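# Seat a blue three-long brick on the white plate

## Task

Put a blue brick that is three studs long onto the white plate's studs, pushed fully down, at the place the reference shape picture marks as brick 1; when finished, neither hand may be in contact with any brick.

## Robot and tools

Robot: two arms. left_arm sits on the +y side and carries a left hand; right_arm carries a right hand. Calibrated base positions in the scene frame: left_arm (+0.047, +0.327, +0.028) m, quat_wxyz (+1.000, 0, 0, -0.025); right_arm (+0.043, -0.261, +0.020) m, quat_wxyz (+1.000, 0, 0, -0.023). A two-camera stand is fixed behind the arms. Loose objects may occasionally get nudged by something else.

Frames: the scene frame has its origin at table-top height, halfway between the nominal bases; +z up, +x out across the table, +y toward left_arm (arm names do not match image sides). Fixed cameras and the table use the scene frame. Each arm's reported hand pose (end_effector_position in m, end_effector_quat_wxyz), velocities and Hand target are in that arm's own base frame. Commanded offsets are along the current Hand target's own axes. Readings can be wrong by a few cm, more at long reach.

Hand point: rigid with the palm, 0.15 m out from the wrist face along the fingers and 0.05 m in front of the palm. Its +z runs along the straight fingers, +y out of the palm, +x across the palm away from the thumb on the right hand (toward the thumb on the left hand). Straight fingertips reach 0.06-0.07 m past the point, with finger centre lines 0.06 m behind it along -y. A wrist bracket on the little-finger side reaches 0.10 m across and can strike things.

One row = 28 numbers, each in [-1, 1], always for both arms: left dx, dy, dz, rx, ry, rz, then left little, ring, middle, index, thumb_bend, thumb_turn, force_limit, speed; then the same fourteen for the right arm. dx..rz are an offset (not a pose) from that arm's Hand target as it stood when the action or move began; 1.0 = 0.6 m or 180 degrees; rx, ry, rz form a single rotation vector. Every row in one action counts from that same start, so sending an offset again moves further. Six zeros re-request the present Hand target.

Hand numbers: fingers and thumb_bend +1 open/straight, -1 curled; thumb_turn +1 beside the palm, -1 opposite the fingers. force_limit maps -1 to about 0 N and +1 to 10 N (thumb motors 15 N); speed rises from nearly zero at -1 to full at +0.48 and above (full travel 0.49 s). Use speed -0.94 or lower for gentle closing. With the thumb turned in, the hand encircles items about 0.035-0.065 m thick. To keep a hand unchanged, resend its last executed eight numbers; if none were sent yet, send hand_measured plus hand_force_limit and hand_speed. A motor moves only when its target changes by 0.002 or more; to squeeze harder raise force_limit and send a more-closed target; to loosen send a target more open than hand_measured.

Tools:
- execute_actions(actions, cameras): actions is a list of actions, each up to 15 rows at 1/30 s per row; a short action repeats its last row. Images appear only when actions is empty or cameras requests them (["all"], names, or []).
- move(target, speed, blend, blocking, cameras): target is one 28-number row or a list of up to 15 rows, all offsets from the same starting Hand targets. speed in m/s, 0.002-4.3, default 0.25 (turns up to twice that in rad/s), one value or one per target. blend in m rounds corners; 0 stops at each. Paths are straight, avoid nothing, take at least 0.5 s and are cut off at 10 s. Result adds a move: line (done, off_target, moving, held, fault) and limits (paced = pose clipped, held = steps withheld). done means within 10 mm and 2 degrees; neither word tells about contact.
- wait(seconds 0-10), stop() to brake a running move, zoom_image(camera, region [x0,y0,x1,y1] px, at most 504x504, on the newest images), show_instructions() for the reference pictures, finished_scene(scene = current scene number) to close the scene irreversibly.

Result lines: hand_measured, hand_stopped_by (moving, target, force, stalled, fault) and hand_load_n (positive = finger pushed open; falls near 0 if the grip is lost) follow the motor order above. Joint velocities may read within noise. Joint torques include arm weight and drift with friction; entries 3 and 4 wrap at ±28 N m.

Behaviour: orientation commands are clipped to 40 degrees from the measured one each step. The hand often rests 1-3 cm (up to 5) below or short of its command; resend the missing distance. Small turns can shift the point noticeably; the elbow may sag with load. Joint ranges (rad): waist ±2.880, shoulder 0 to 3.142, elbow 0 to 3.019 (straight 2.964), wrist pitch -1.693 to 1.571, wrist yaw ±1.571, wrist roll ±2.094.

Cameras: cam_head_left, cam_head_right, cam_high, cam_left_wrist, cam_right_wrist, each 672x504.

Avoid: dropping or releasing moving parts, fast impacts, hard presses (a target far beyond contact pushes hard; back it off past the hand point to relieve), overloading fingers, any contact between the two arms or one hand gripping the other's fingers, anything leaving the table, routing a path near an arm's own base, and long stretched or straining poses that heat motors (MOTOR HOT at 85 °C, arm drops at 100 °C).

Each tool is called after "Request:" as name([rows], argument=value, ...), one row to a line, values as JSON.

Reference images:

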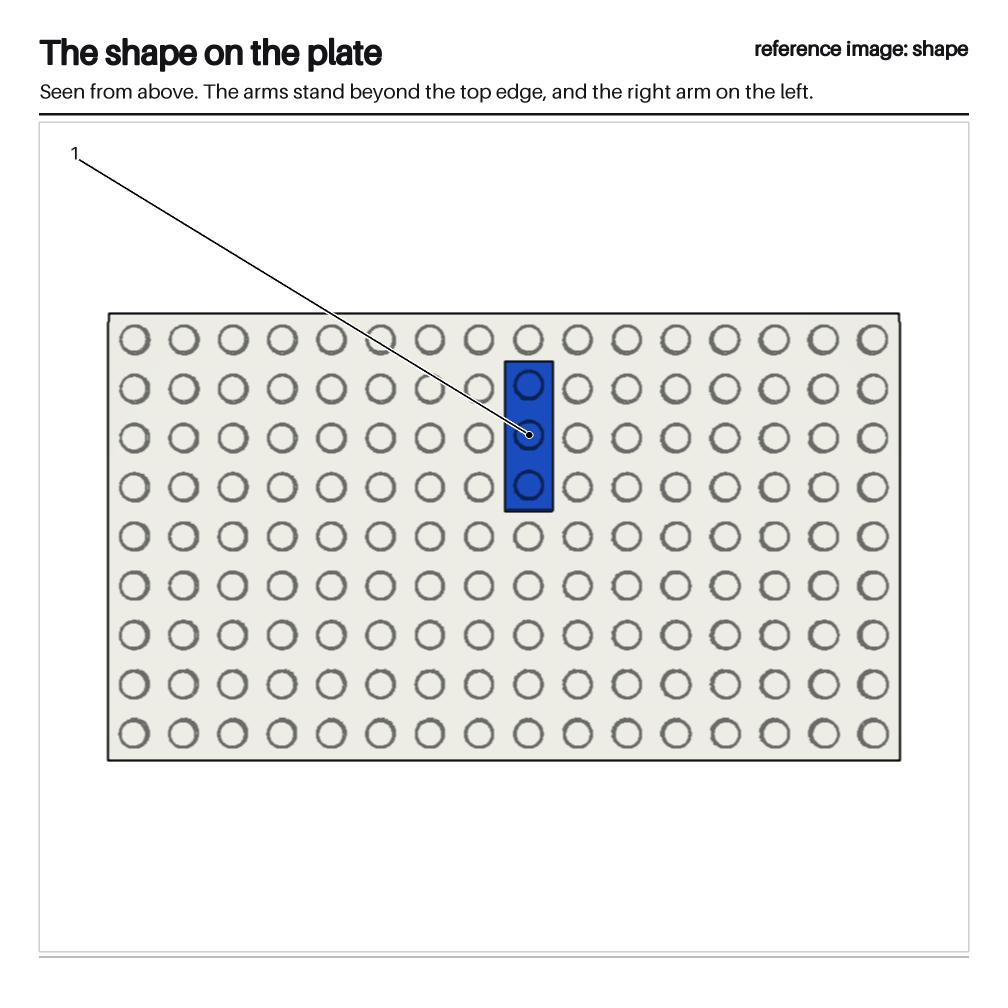

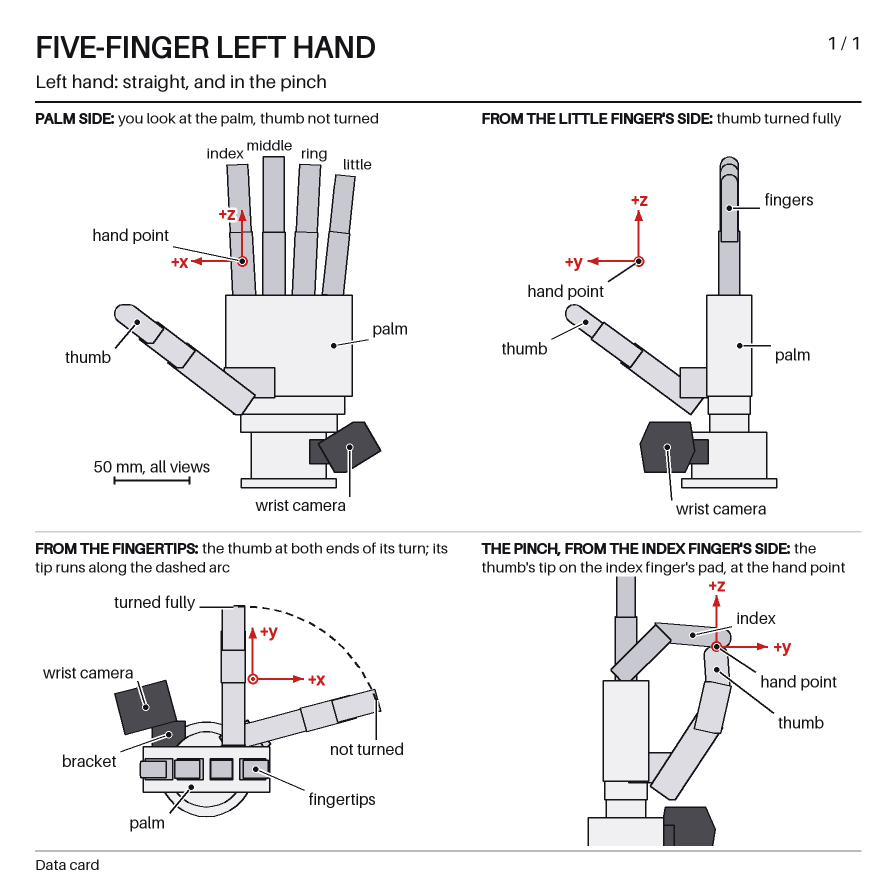

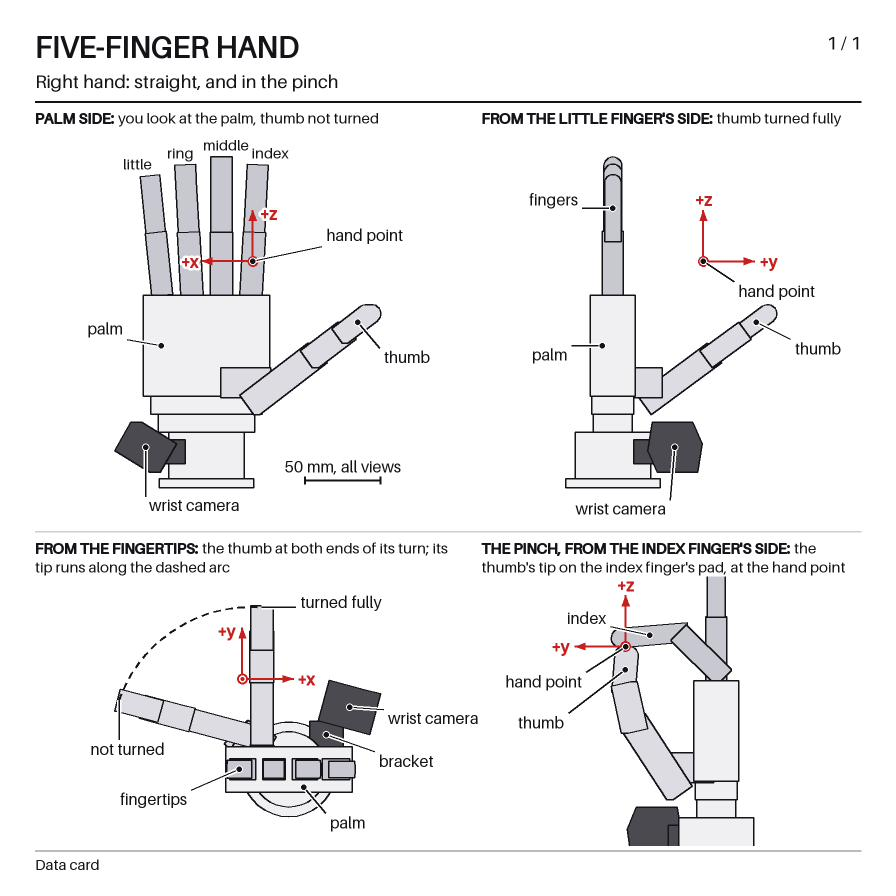

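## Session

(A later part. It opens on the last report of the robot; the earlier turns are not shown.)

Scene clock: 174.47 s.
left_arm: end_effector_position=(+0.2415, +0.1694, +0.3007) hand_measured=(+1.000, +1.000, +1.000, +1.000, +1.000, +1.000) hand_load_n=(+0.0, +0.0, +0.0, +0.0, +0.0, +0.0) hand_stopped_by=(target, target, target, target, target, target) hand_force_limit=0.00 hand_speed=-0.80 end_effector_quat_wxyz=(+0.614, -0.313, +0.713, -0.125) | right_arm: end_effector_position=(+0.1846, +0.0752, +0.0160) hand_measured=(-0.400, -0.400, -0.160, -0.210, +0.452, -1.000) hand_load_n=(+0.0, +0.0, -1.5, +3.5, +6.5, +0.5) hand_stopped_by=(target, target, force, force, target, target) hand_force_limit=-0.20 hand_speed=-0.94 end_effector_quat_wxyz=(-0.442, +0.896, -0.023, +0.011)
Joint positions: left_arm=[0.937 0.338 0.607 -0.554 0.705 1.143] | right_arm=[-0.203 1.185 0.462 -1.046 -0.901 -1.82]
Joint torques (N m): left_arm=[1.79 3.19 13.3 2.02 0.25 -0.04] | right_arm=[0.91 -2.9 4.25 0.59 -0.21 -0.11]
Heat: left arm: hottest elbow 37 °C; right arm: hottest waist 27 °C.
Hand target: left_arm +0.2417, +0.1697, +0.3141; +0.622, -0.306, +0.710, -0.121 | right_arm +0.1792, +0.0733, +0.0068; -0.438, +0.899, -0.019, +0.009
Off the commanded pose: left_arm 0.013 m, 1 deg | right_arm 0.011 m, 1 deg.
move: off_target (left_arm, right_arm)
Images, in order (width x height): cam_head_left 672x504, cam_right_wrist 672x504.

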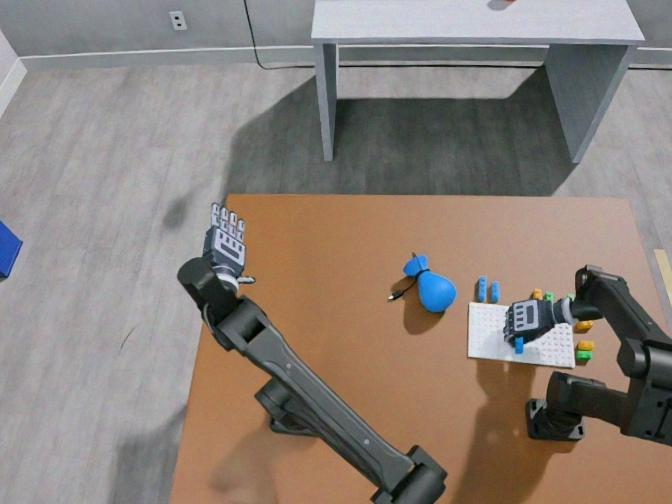

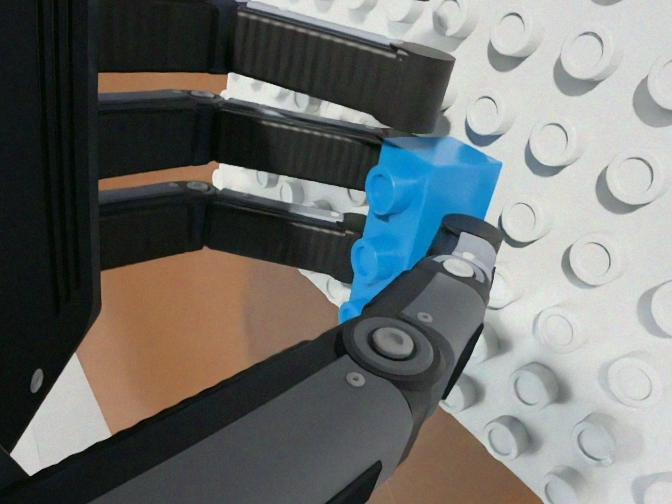

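Request:
move(target=[0,0,0,0,0,0,1,1,1,1,1,1,0,-0.8,0.0050,-0.0093,-0.0070,0,0,0,-0.4,-0.4,-0.5,-0.5,0.45,-1,-0.2,-0.94], speed=0.04, cameras=["cam_head_left","cam_right_wrist"])

Request:
zoom_image(camera="cam_right_wrist", region=[340, 80, 592, 332])

Scene clock: 175.80 s.
left_arm: end_effector_position=(+0.2415, +0.1694, +0.3007) hand_measured=(+1.000, +1.000, +1.000, +1.000, +1.000, +1.000) hand_load_n=(+0.0, +0.0, +0.0, +0.0, +0.0, +0.0) hand_stopped_by=(target, target, target, target, target, target) hand_force_limit=0.00 hand_speed=-0.80 end_effector_quat_wxyz=(+0.614, -0.313, +0.713, -0.125) | right_arm: end_effector_position=(+0.1848, +0.0752, +0.0163) hand_measured=(-0.400, -0.400, -0.160, -0.210, +0.452, -1.000) hand_load_n=(+0.0, +0.0, -0.5, +3.5, +6.5, +0.5) hand_stopped_by=(target, target, force, force, target, target) hand_force_limit=-0.20 hand_speed=-0.94 end_effector_quat_wxyz=(-0.442, +0.896, -0.022, +0.011)
Joint positions: left_arm=[0.937 0.338 0.607 -0.554 0.705 1.143] | right_arm=[-0.204 1.183 0.462 -1.046 -0.902 -1.82]
Joint torques (N m): left_arm=[1.67 2.02 13.61 2.22 0.17 0.04] | right_arm=[1.38 -3.49 5.42 -0.27 -0.21 -0.08]
Heat: left arm: hottest elbow 37 °C; right arm: hottest waist 27 °C.
Hand target: left_arm +0.2417, +0.1697, +0.3141; +0.622, -0.306, +0.710, -0.121 | right_arm +0.1822, +0.0732, +0.0137; -0.438, +0.899, -0.020, +0.009
Off the commanded pose: left_arm 0.013 m, 1 deg | right_arm 0.004 m, 1 deg.
move: off_target (left_arm)
Images, in order (width x height): cam_head_left 672x504, cam_right_wrist 672x504.

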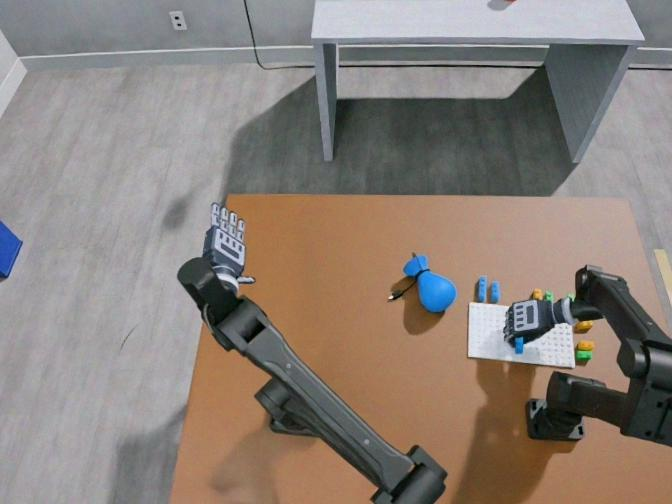

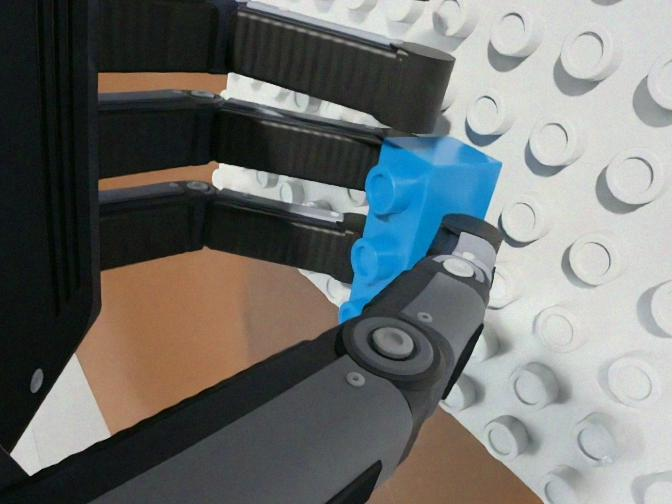

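Scaled by 2.000 from the camera's 672x504 image, which has a finer 960x720 frame.

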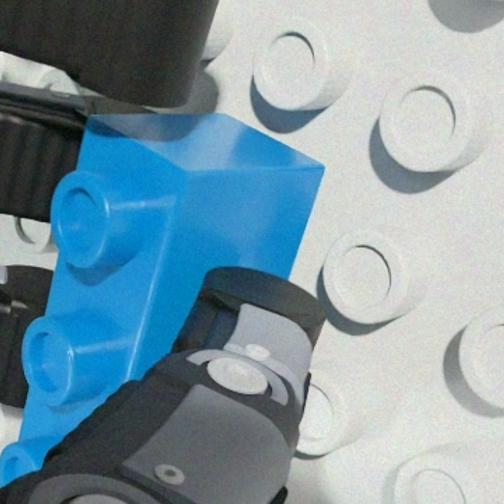

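Request:
move(target=[0,0,0,0,0,0,1,1,1,1,1,1,0,-0.8,0.0017,-0.0026,-0.0020,0,0,0,-0.4,-0.4,-0.5,-0.5,0.6,-1,-0.2,-0.8], speed=0.04, cameras=["cam_head_left","cam_right_wrist"])

Request:
zoom_image(camera="cam_right_wrist", region=[340, 80, 592, 332])

Request:
zoom_image(camera="cam_head_left", region=[496, 322, 546, 372])

Scene clock: 177.17 s.
left_arm: end_effector_position=(+0.2415, +0.1694, +0.3007) hand_measured=(+1.000, +1.000, +1.000, +1.000, +1.000, +1.000) hand_load_n=(+0.0, +0.0, +0.0, +0.0, +0.0, -0.5) hand_stopped_by=(target, target, target, target, target, target) hand_force_limit=0.00 hand_speed=-0.80 end_effector_quat_wxyz=(+0.614, -0.313, +0.713, -0.125) | right_arm: end_effector_position=(+0.1844, +0.0753, +0.0165) hand_measured=(-0.400, -0.400, -0.160, -0.210, +0.600, -1.000) hand_load_n=(+0.0, +0.0, -2.5, +0.0, +0.0, +0.0) hand_stopped_by=(target, target, force, force, target, target) hand_force_limit=-0.20 hand_speed=-0.80 end_effector_quat_wxyz=(-0.443, +0.896, -0.022, +0.011)
Joint positions: left_arm=[0.937 0.338 0.607 -0.554 0.705 1.143] | right_arm=[-0.204 1.183 0.462 -1.049 -0.902 -1.822]
Joint torques (N m): left_arm=[1.49 2.61 13.3 2.11 0.18 -0.07] | right_arm=[1.26 -3.78 5.81 -0.44 -0.22 -0.03]
Heat: left arm: hottest elbow 37 °C; right arm: hottest waist 27 °C.
Hand target: left_arm +0.2417, +0.1697, +0.3141; +0.622, -0.306, +0.710, -0.121 | right_arm +0.1832, +0.0732, +0.0158; -0.438, +0.898, -0.020, +0.009
Off the commanded pose: left_arm 0.013 m, 1 deg | right_arm 0.003 m, 1 deg.
move: off_target (left_arm)
Images, in order (width x height): cam_head_left 672x504, cam_right_wrist 672x504.

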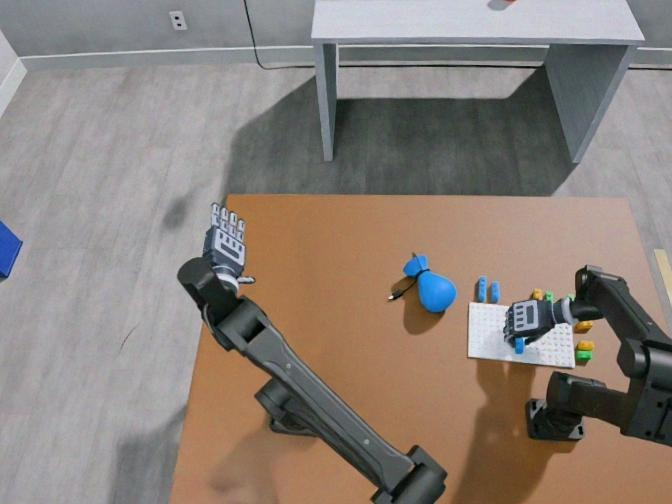

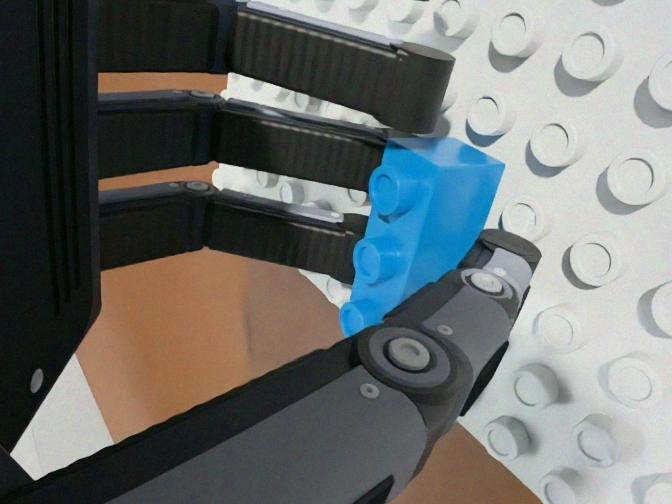

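Scaled by 2.000 from the camera's 672x504 image, which has a finer 960x720 frame.

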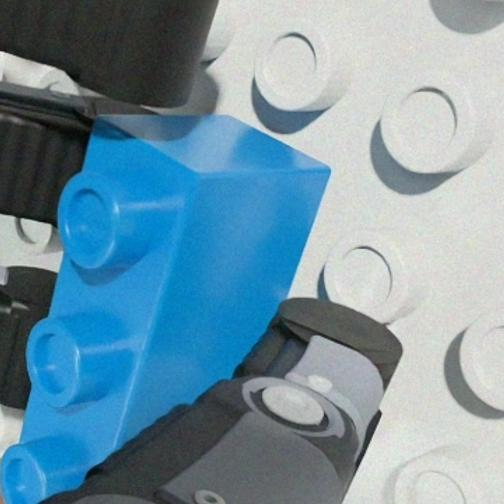

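Scaled by 10.080 from the camera's 672x504 image, which has a finer 960x720 frame.

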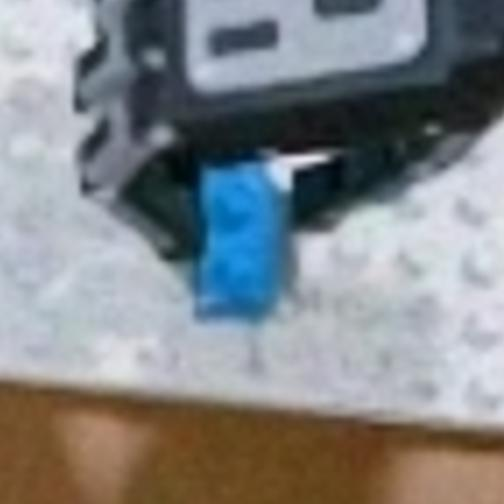

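Request:
move(target=[0,0,0,0,0,0,1,1,1,1,1,1,0,-0.8,-0.0020,-0.0170,-0.0130,0,0,0,-0.4,-0.4,-0.5,-0.5,0.6,-1,-0.2,-0.8], speed=0.04, cameras=["cam_head_left","cam_right_wrist","cam_high"])

Request:
zoom_image(camera="cam_right_wrist", region=[340, 80, 592, 332])

Request:
zoom_image(camera="cam_head_left", region=[496, 322, 546, 372])

Request:
zoom_image(camera="cam_high", region=[60, 180, 200, 320])

Scene clock: 178.73 s.
left_arm: end_effector_position=(+0.2415, +0.1694, +0.3007) hand_measured=(+1.000, +1.000, +1.000, +1.000, +1.000, +1.000) hand_load_n=(+0.0, +0.0, +0.0, +0.0, +0.0, +0.0) hand_stopped_by=(target, target, target, target, target, target) hand_force_limit=0.00 hand_speed=-0.80 end_effector_quat_wxyz=(+0.614, -0.313, +0.713, -0.125) | right_arm: end_effector_position=(+0.1764, +0.0754, +0.0230) hand_measured=(-0.400, -0.400, -0.160, -0.210, +0.600, -1.000) hand_load_n=(+0.5, -0.5, +0.0, +0.0, +0.0, +0.0) hand_stopped_by=(target, target, force, force, target, target) hand_force_limit=-0.20 hand_speed=-0.80 end_effector_quat_wxyz=(-0.440, +0.898, -0.023, +0.004)
Joint positions: left_arm=[0.937 0.338 0.607 -0.554 0.705 1.143] | right_arm=[-0.204 1.151 0.462 -1.097 -0.893 -1.826]
Joint torques (N m): left_arm=[0.67 3.14 13.45 1.99 0.2 -0.03] | right_arm=[1.44 -4.01 7.12 -0.73 -0.58 0.04]
Heat: left arm: hottest elbow 37 °C; right arm: hottest waist 27 °C.
Hand target: left_arm +0.2417, +0.1697, +0.3141; +0.622, -0.306, +0.710, -0.121 | right_arm +0.1820, +0.0734, +0.0286; -0.438, +0.898, -0.020, +0.009
Off the commanded pose: left_arm 0.013 m, 1 deg | right_arm 0.008 m, 1 deg.
move: off_target (left_arm)
Images, in order (width x height): cam_head_left 672x504, cam_high 672x504, cam_right_wrist 672x504.

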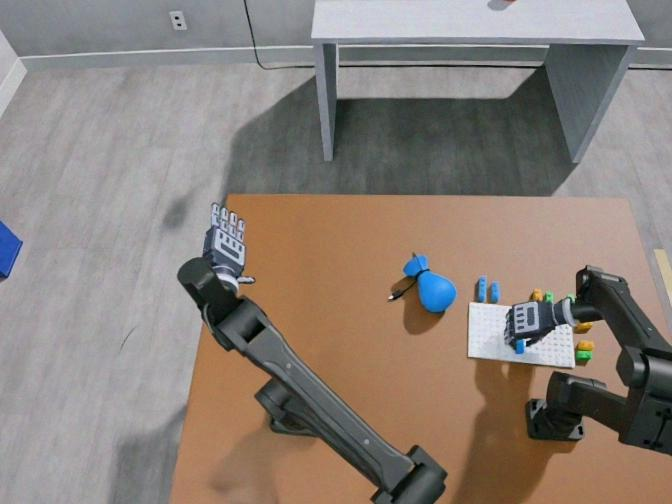

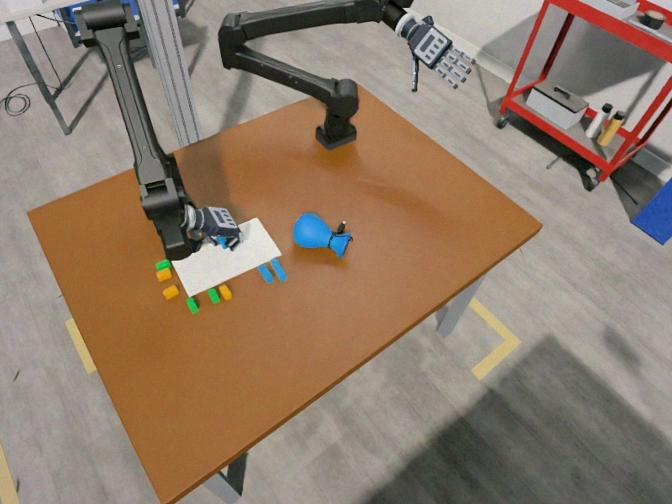

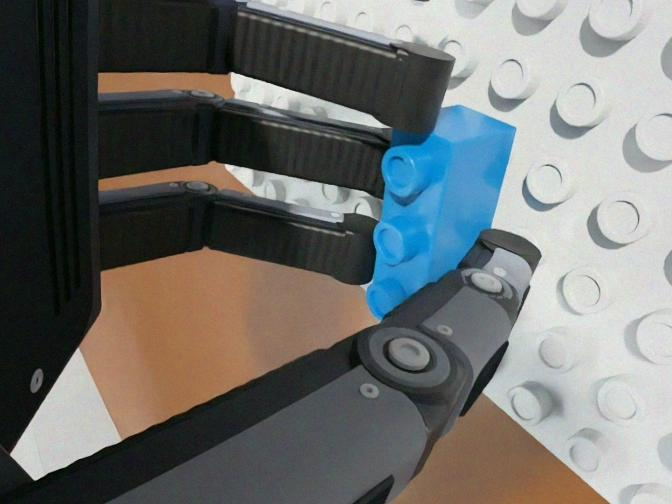

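Scaled by 2.000 from the camera's 672x504 image, which has a finer 960x720 frame.

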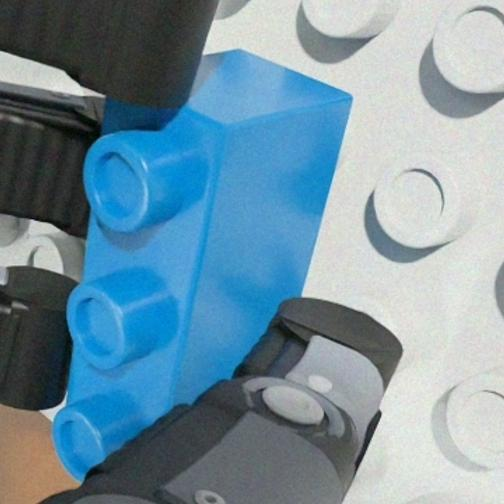

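Scaled by 10.080 from the camera's 672x504 image, which has a finer 960x720 frame.

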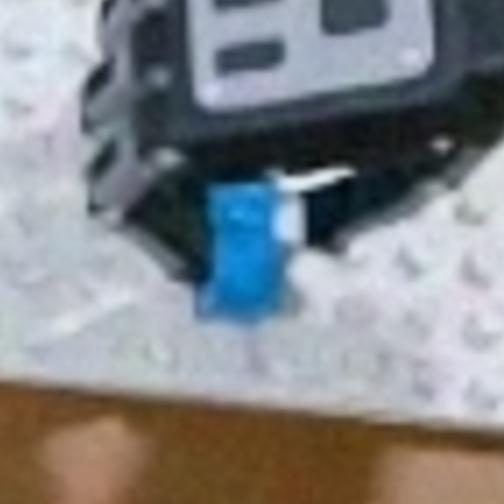

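Scaled by 3.600 from the camera's 672x504 image, which has a finer 960x720 frame.

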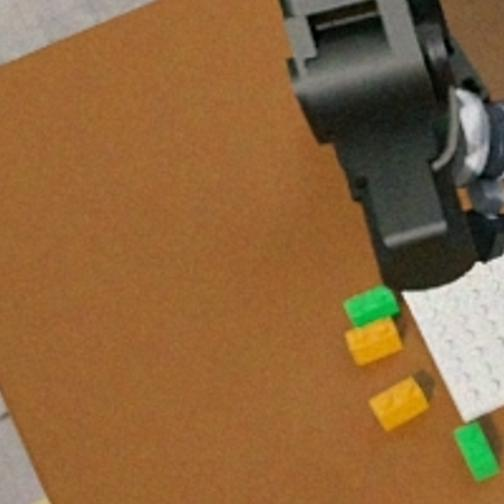

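Request:
execute_actions(actions=[], cameras=["cam_head_left", "cam_right_wrist"])

Scene clock: 180.17 s.
left_arm: end_effector_position=(+0.2415, +0.1694, +0.3007) hand_measured=(+1.000, +1.000, +1.000, +1.000, +1.000, +1.000) hand_load_n=(+0.0, +0.0, +0.0, -0.5, +0.0, +0.0) hand_stopped_by=(target, target, target, target, target, target) hand_force_limit=0.00 hand_speed=-0.80 end_effector_quat_wxyz=(+0.614, -0.313, +0.713, -0.125) | right_arm: end_effector_position=(+0.1764, +0.0754, +0.0231) hand_measured=(-0.400, -0.400, -0.160, -0.210, +0.600, -1.000) hand_load_n=(+0.0, +0.0, +0.0, +0.0, +0.0, +0.0) hand_stopped_by=(target, target, force, force, target, target) hand_force_limit=-0.20 hand_speed=-0.80 end_effector_quat_wxyz=(-0.440, +0.898, -0.023, +0.004)
Joint positions: left_arm=[0.937 0.338 0.607 -0.554 0.705 1.143] | right_arm=[-0.204 1.151 0.462 -1.097 -0.893 -1.827]
Joint velocities: within noise
Joint torques (N m): left_arm=[2.26 2.37 13.46 2.14 0.24 0.04] | right_arm=[1.44 -4.13 7.1 -0.72 -0.57 0.03]
Motor temperatures (°C): left_arm=[19 17 37 21 17 19] | right_arm=[27 22 27 19 21 18]
Heat: left arm: hottest elbow 37 °C; right arm: hottest waist 27 °C.
Hand target: left_arm +0.2417, +0.1697, +0.3141; +0.622, -0.306, +0.710, -0.121 | right_arm +0.1820, +0.0734, +0.0286; -0.438, +0.898, -0.020, +0.009
Off the commanded pose: left_arm 0.013 m, 1 deg | right_arm 0.008 m, 1 deg.
Images, in order (width x height): cam_head_left 672x504, cam_right_wrist 672x504.

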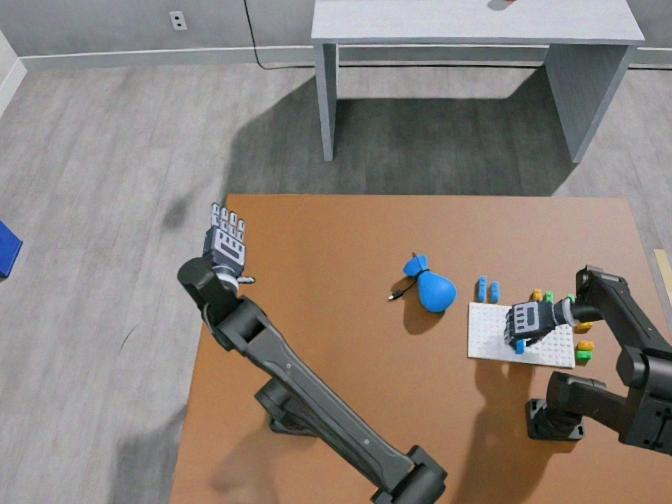

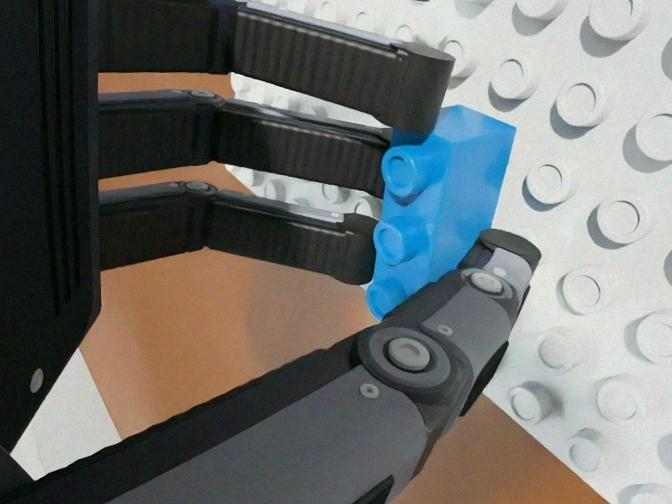

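Request:
move([
  [0,0,0,0,0,0,1,1,1,1,1,1,0,-0.8,0.02907,0.0019,0.00515,0,0,0,-0.4,-0.4,-0.5,-0.5,0.6,-1,-0.2,-0.8],
  [0,0,0,0,0,0,1,1,1,1,1,1,0,-0.8,0.00576,0.0025,0.00438,0,0,0,-0.4,-0.4,-0.5,-0.5,0.6,-1,-0.2,-0.8],
  [0,0,0,0,0,0,1,1,1,1,1,1,0,-0.8,0.02241,0.00207,0.00493,0,0,0,-0.4,-0.4,-0.5,-0.5,0.6,-1,-0.2,-0.8],
  [0,0,0,0,0,0,1,1,1,1,1,1,0,-0.8,0.01242,0.00233,0.0046,0,0,0,-0.4,-0.4,-0.5,-0.5,0.6,-1,-0.2,-0.8],
  [0,0,0,0,0,0,1,1,1,1,1,1,0,-0.8,0.01575,0.00224,0.00471,0,0,0,-0.4,-0.4,-0.5,-0.5,0.6,-1,-0.2,-0.8],
], speed=0.06, cameras=["cam_head_left", "cam_right_wrist"])

Scene clock: 183.37 s.
left_arm: end_effector_position=(+0.2415, +0.1694, +0.3007) hand_measured=(+1.000, +1.000, +1.000, +1.000, +1.000, +1.000) hand_load_n=(+0.0, +0.0, +0.0, +0.0, +0.0, +0.0) hand_stopped_by=(target, target, target, target, target, target) hand_force_limit=0.00 hand_speed=-0.80 end_effector_quat_wxyz=(+0.614, -0.313, +0.713, -0.125) | right_arm: end_effector_position=(+0.1814, +0.0758, +0.0207) hand_measured=(-0.400, -0.400, -0.160, -0.210, +0.600, -1.000) hand_load_n=(+0.0, +0.0, +0.0, +0.0, +0.0, +0.5) hand_stopped_by=(target, target, force, force, target, target) hand_force_limit=-0.20 hand_speed=-0.80 end_effector_quat_wxyz=(-0.440, +0.898, -0.026, -0.001)
Joint positions: left_arm=[0.937 0.338 0.607 -0.554 0.705 1.143] | right_arm=[-0.196 1.18 0.474 -1.079 -0.893 -1.812]
Joint torques (N m): left_arm=[2.14 2.14 13.45 1.85 0.2 0.03] | right_arm=[1.49 -4.19 7.25 -0.12 -0.67 0.07]
Heat: left arm: hottest elbow 37 °C; right arm: hottest waist 27 °C.
Hand target: left_arm +0.2417, +0.1697, +0.3141; +0.622, -0.306, +0.710, -0.121 | right_arm +0.1914, +0.0744, +0.0257; -0.438, +0.899, -0.019, +0.009
Off the commanded pose: left_arm 0.013 m, 1 deg | right_arm 0.011 m, 1 deg.
move: off_target (left_arm, right_arm)
Images, in order (width x height): cam_head_left 672x504, cam_right_wrist 672x504.

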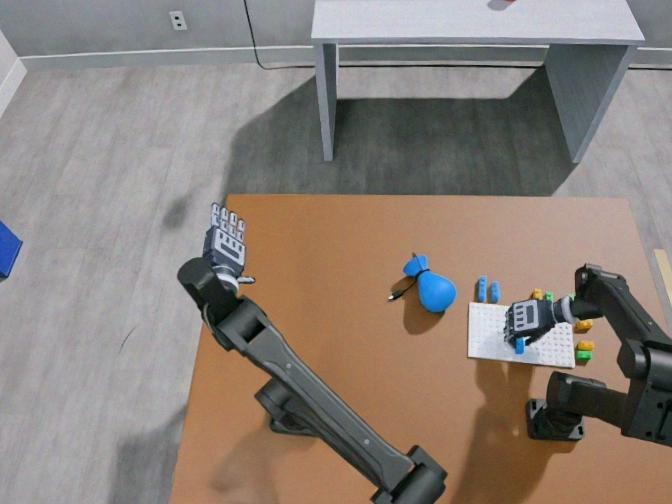

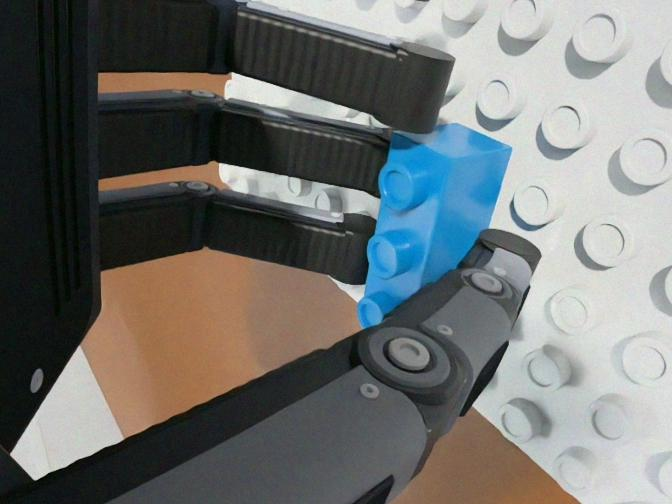

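Request:
execute_actions([
  [[0,0,0,0,0,0,1,1,1,1,1,1,0,-0.8,0,0,0,0,0,0,-0.4,-0.4,-0.52,-0.52,0.45,-1,-0.2,-0.94]],
  [[0,0,0,0,0,0,1,1,1,1,1,1,0,-0.8,0,0,0,0,0,0,-0.4,-0.4,-0.52,-0.52,0.45,-1,-0.2,-0.94]],
  [[0,0,0,0,0,0,1,1,1,1,1,1,0,-0.8,0,0,0,0,0,0,-0.4,-0.4,-0.52,-0.52,0.45,-1,-0.2,-0.94]],
  [[0,0,0,0,0,0,1,1,1,1,1,1,0,-0.8,0,0,0,0,0,0,-0.4,-0.4,-0.52,-0.52,0.45,-1,-0.2,-0.94]],
], cameras=["cam_head_left", "cam_right_wrist"])

Scene clock: 186.03 s.
left_arm: end_effector_position=(+0.2415, +0.1694, +0.3007) hand_measured=(+1.000, +1.000, +1.000, +1.000, +1.000, +1.000) hand_load_n=(+0.0, +0.0, +0.0, +0.0, +0.0, +0.0) hand_stopped_by=(target, target, target, target, target, target) hand_force_limit=0.00 hand_speed=-0.80 end_effector_quat_wxyz=(+0.614, -0.313, +0.713, -0.125) | right_arm: end_effector_position=(+0.1815, +0.0758, +0.0208) hand_measured=(-0.400, -0.400, -0.232, -0.328, +0.558, -1.000) hand_load_n=(+0.0, +0.0, +4.5, +4.0, +9.0, +0.0) hand_stopped_by=(target, target, force, force, force, target) hand_force_limit=-0.20 hand_speed=-0.94 end_effector_quat_wxyz=(-0.440, +0.897, -0.026, -0.001)
Joint positions: left_arm=[0.937 0.338 0.607 -0.554 0.705 1.143] | right_arm=[-0.196 1.18 0.474 -1.079 -0.894 -1.812]
Joint torques (N m): left_arm=[2.61 2.49 13.33 2.35 0.18 0.05] | right_arm=[1.85 -4.19 7.31 -0.2 -0.67 0.07]
Heat: left arm: hottest elbow 37 °C; right arm: hottest waist 27 °C.
Hand target: left_arm +0.2417, +0.1697, +0.3141; +0.622, -0.306, +0.710, -0.121 | right_arm +0.1914, +0.0745, +0.0258; -0.439, +0.898, -0.019, +0.009
Off the commanded pose: left_arm 0.013 m, 1 deg | right_arm 0.011 m, 1 deg.
Images, in order (width x height): cam_head_left 672x504, cam_right_wrist 672x504.

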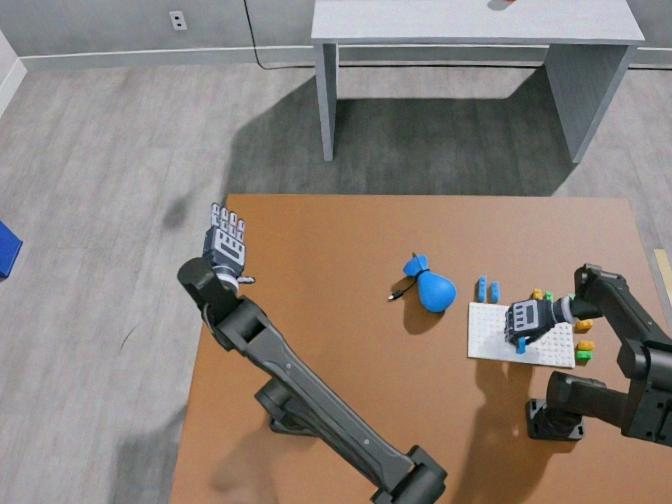

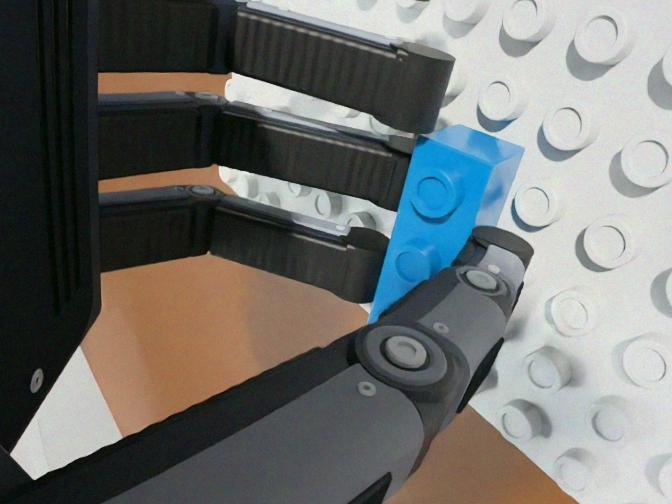

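Request:
zoom_image(camera="cam_right_wrist", region=[340, 80, 592, 332])

Request:
zoom_image(camera="cam_head_left", region=[460, 270, 610, 380])

Scaled by 2.000 from the camera's 672x504 image, which has a finer 960x720 frame.

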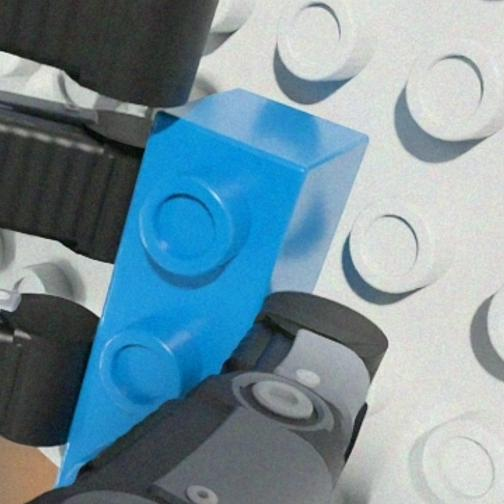

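Scaled by 3.360 from the camera's 672x504 image, which has a finer 960x720 frame.

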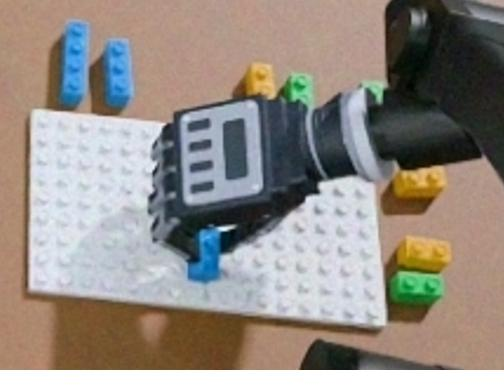

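Request:
zoom_image(camera="cam_head_left", region=[496, 322, 546, 372])

Scaled by 10.080 from the camera's 672x504 image, which has a finer 960x720 frame.

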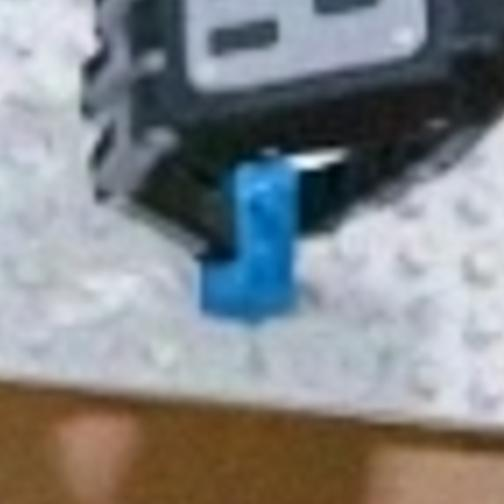

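Request:
execute_actions([
  [[0,0,0,0,0,0,1,1,1,1,1,1,0,-0.8,0,0,0,0,0,0,-0.4,-0.4,-0.15,-0.2,0.55,-1,-0.2,-0.94]],
  [[0,0,0,0,0,0,1,1,1,1,1,1,0,-0.8,0,0,0,0,0,0,-0.4,-0.4,-0.15,-0.2,0.55,-1,-0.2,-0.94]],
  [[0,0,0,0,0,0,1,1,1,1,1,1,0,-0.8,0,0,0,0,0,0,-0.4,-0.4,-0.15,-0.2,0.55,-1,-0.2,-0.94]],
], cameras=["cam_head_left", "cam_right_wrist"])

Request:
zoom_image(camera="cam_head_left", region=[496, 322, 546, 372])

Scene clock: 190.40 s.
left_arm: end_effector_position=(+0.2415, +0.1694, +0.3007) hand_measured=(+1.000, +1.000, +1.000, +1.000, +1.000, +1.000) hand_load_n=(+0.0, +0.0, +0.0, +0.0, +0.0, +0.0) hand_stopped_by=(target, target, target, target, target, target) hand_force_limit=0.00 hand_speed=-0.80 end_effector_quat_wxyz=(+0.614, -0.313, +0.713, -0.125) | right_arm: end_effector_position=(+0.1815, +0.0758, +0.0208) hand_measured=(-0.400, -0.400, -0.150, -0.200, +0.556, -1.000) hand_load_n=(+0.0, +0.0, +0.0, +0.0, +0.0, +0.0) hand_stopped_by=(target, target, target, target, force, target) hand_force_limit=-0.20 hand_speed=-0.94 end_effector_quat_wxyz=(-0.440, +0.897, -0.026, -0.001)
Joint positions: left_arm=[0.937 0.338 0.607 -0.554 0.705 1.143] | right_arm=[-0.196 1.18 0.474 -1.079 -0.894 -1.812]
Joint torques (N m): left_arm=[1.85 1.96 13.59 2.25 0.17 0.01] | right_arm=[1.79 -4.13 7.21 -0.13 -0.67 0.06]
Heat: left arm: hottest elbow 37 °C; right arm: hottest waist 27 °C.
Hand target: left_arm +0.2417, +0.1697, +0.3141; +0.622, -0.306, +0.710, -0.121 | right_arm +0.1914, +0.0745, +0.0258; -0.439, +0.898, -0.019, +0.009
Off the commanded pose: left_arm 0.013 m, 1 deg | right_arm 0.011 m, 1 deg.
Images, in order (width x height): cam_head_left 672x504, cam_right_wrist 672x504.

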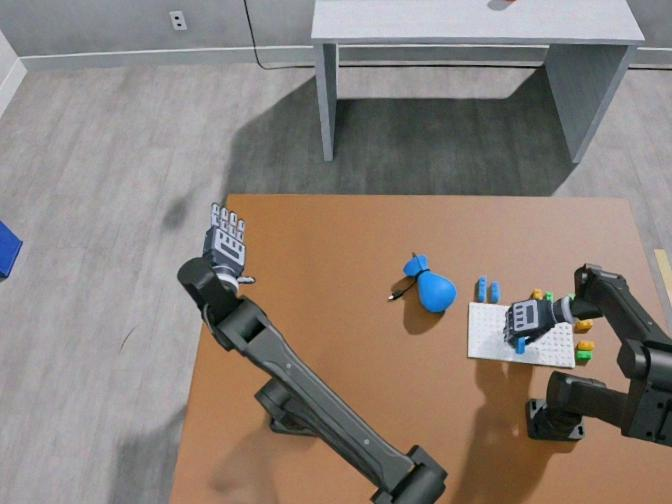

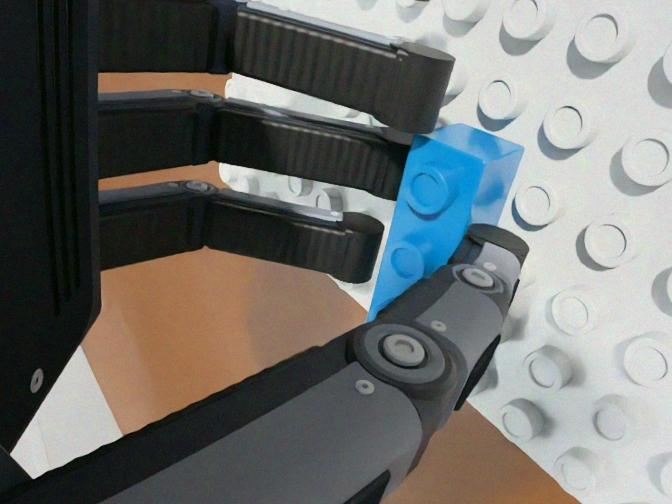

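Scaled by 10.080 from the camera's 672x504 image, which has a finer 960x720 frame.

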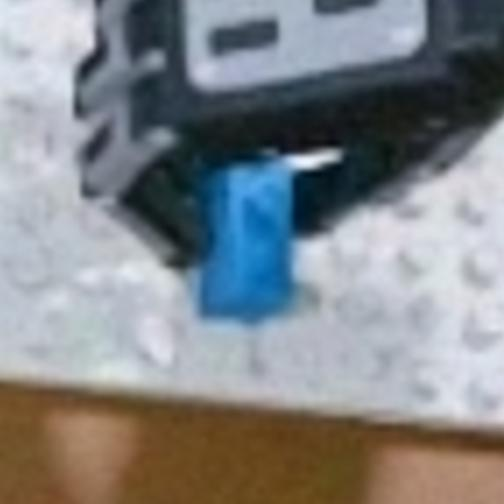

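Request:
execute_actions([
  [[0,0,0,0,0,0,1,1,1,1,1,1,0,-0.8,0,0,0,0,0,0,-0.4,-0.4,-0.15,-0.2,0.45,-1,-0.3,-0.94]],
  [[0,0,0,0,0,0,1,1,1,1,1,1,0,-0.8,0,0,0,0,0,0,-0.4,-0.4,-0.15,-0.2,0.45,-1,-0.3,-0.94]],
  [[0,0,0,0,0,0,1,1,1,1,1,1,0,-0.8,0,0,0,0,0,0,-0.4,-0.4,-0.15,-0.2,0.45,-1,-0.3,-0.94]],
], cameras=["cam_head_left", "cam_right_wrist"])

Request:
zoom_image(camera="cam_head_left", region=[496, 322, 546, 372])

Scene clock: 192.43 s.
left_arm: end_effector_position=(+0.2415, +0.1694, +0.3007) hand_measured=(+1.000, +1.000, +1.000, +1.000, +1.000, +1.000) hand_load_n=(+0.0, +0.0, +0.0, +0.0, +0.0, +0.0) hand_stopped_by=(target, target, target, target, target, target) hand_force_limit=0.00 hand_speed=-0.80 end_effector_quat_wxyz=(+0.614, -0.313, +0.713, -0.125) | right_arm: end_effector_position=(+0.1815, +0.0758, +0.0208) hand_measured=(-0.400, -0.400, -0.150, -0.200, +0.452, -1.000) hand_load_n=(+0.0, +0.0, +0.0, +2.0, +3.0, -0.5) hand_stopped_by=(target, target, target, target, target, target) hand_force_limit=-0.30 hand_speed=-0.94 end_effector_quat_wxyz=(-0.440, +0.897, -0.026, -0.001)
Joint positions: left_arm=[0.937 0.338 0.607 -0.554 0.705 1.143] | right_arm=[-0.196 1.18 0.474 -1.079 -0.894 -1.812]
Joint torques (N m): left_arm=[2.49 3.49 13.37 2.3 0.2 -0.02] | right_arm=[1.67 -4.07 7.28 -0.16 -0.67 0.07]
Heat: left arm: hottest elbow 37 °C; right arm: hottest waist 27 °C.
Hand target: left_arm +0.2417, +0.1697, +0.3141; +0.622, -0.306, +0.710, -0.121 | right_arm +0.1914, +0.0745, +0.0258; -0.439, +0.898, -0.019, +0.009
Off the commanded pose: left_arm 0.013 m, 1 deg | right_arm 0.011 m, 1 deg.
Images, in order (width x height): cam_head_left 672x504, cam_right_wrist 672x504.

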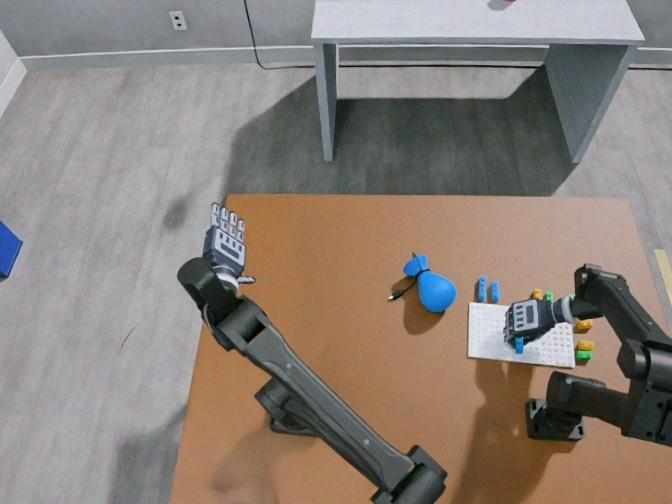

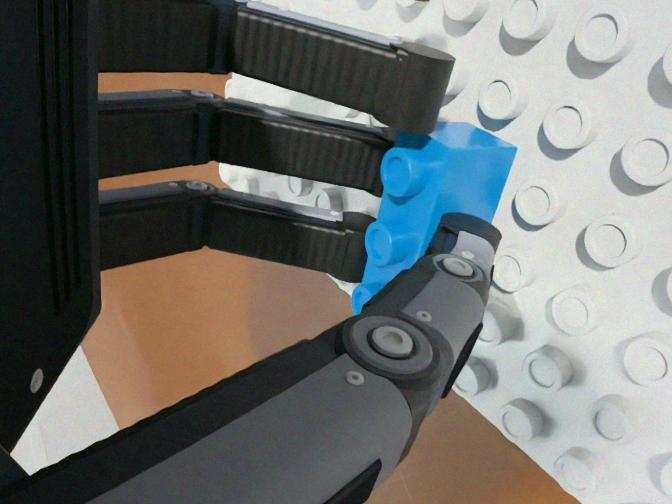

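Scaled by 10.080 from the camera's 672x504 image, which has a finer 960x720 frame.

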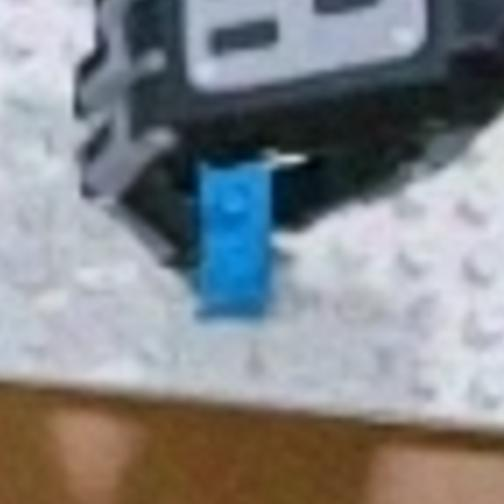

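Request:
zoom_image(camera="cam_right_wrist", region=[340, 80, 592, 332])

Scaled by 2.000 from the camera's 672x504 image, which has a finer 960x720 frame.

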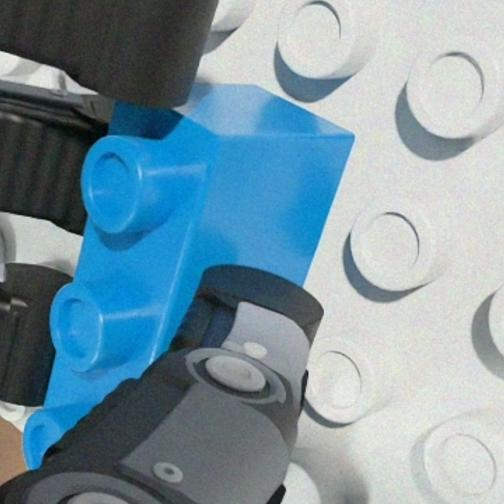

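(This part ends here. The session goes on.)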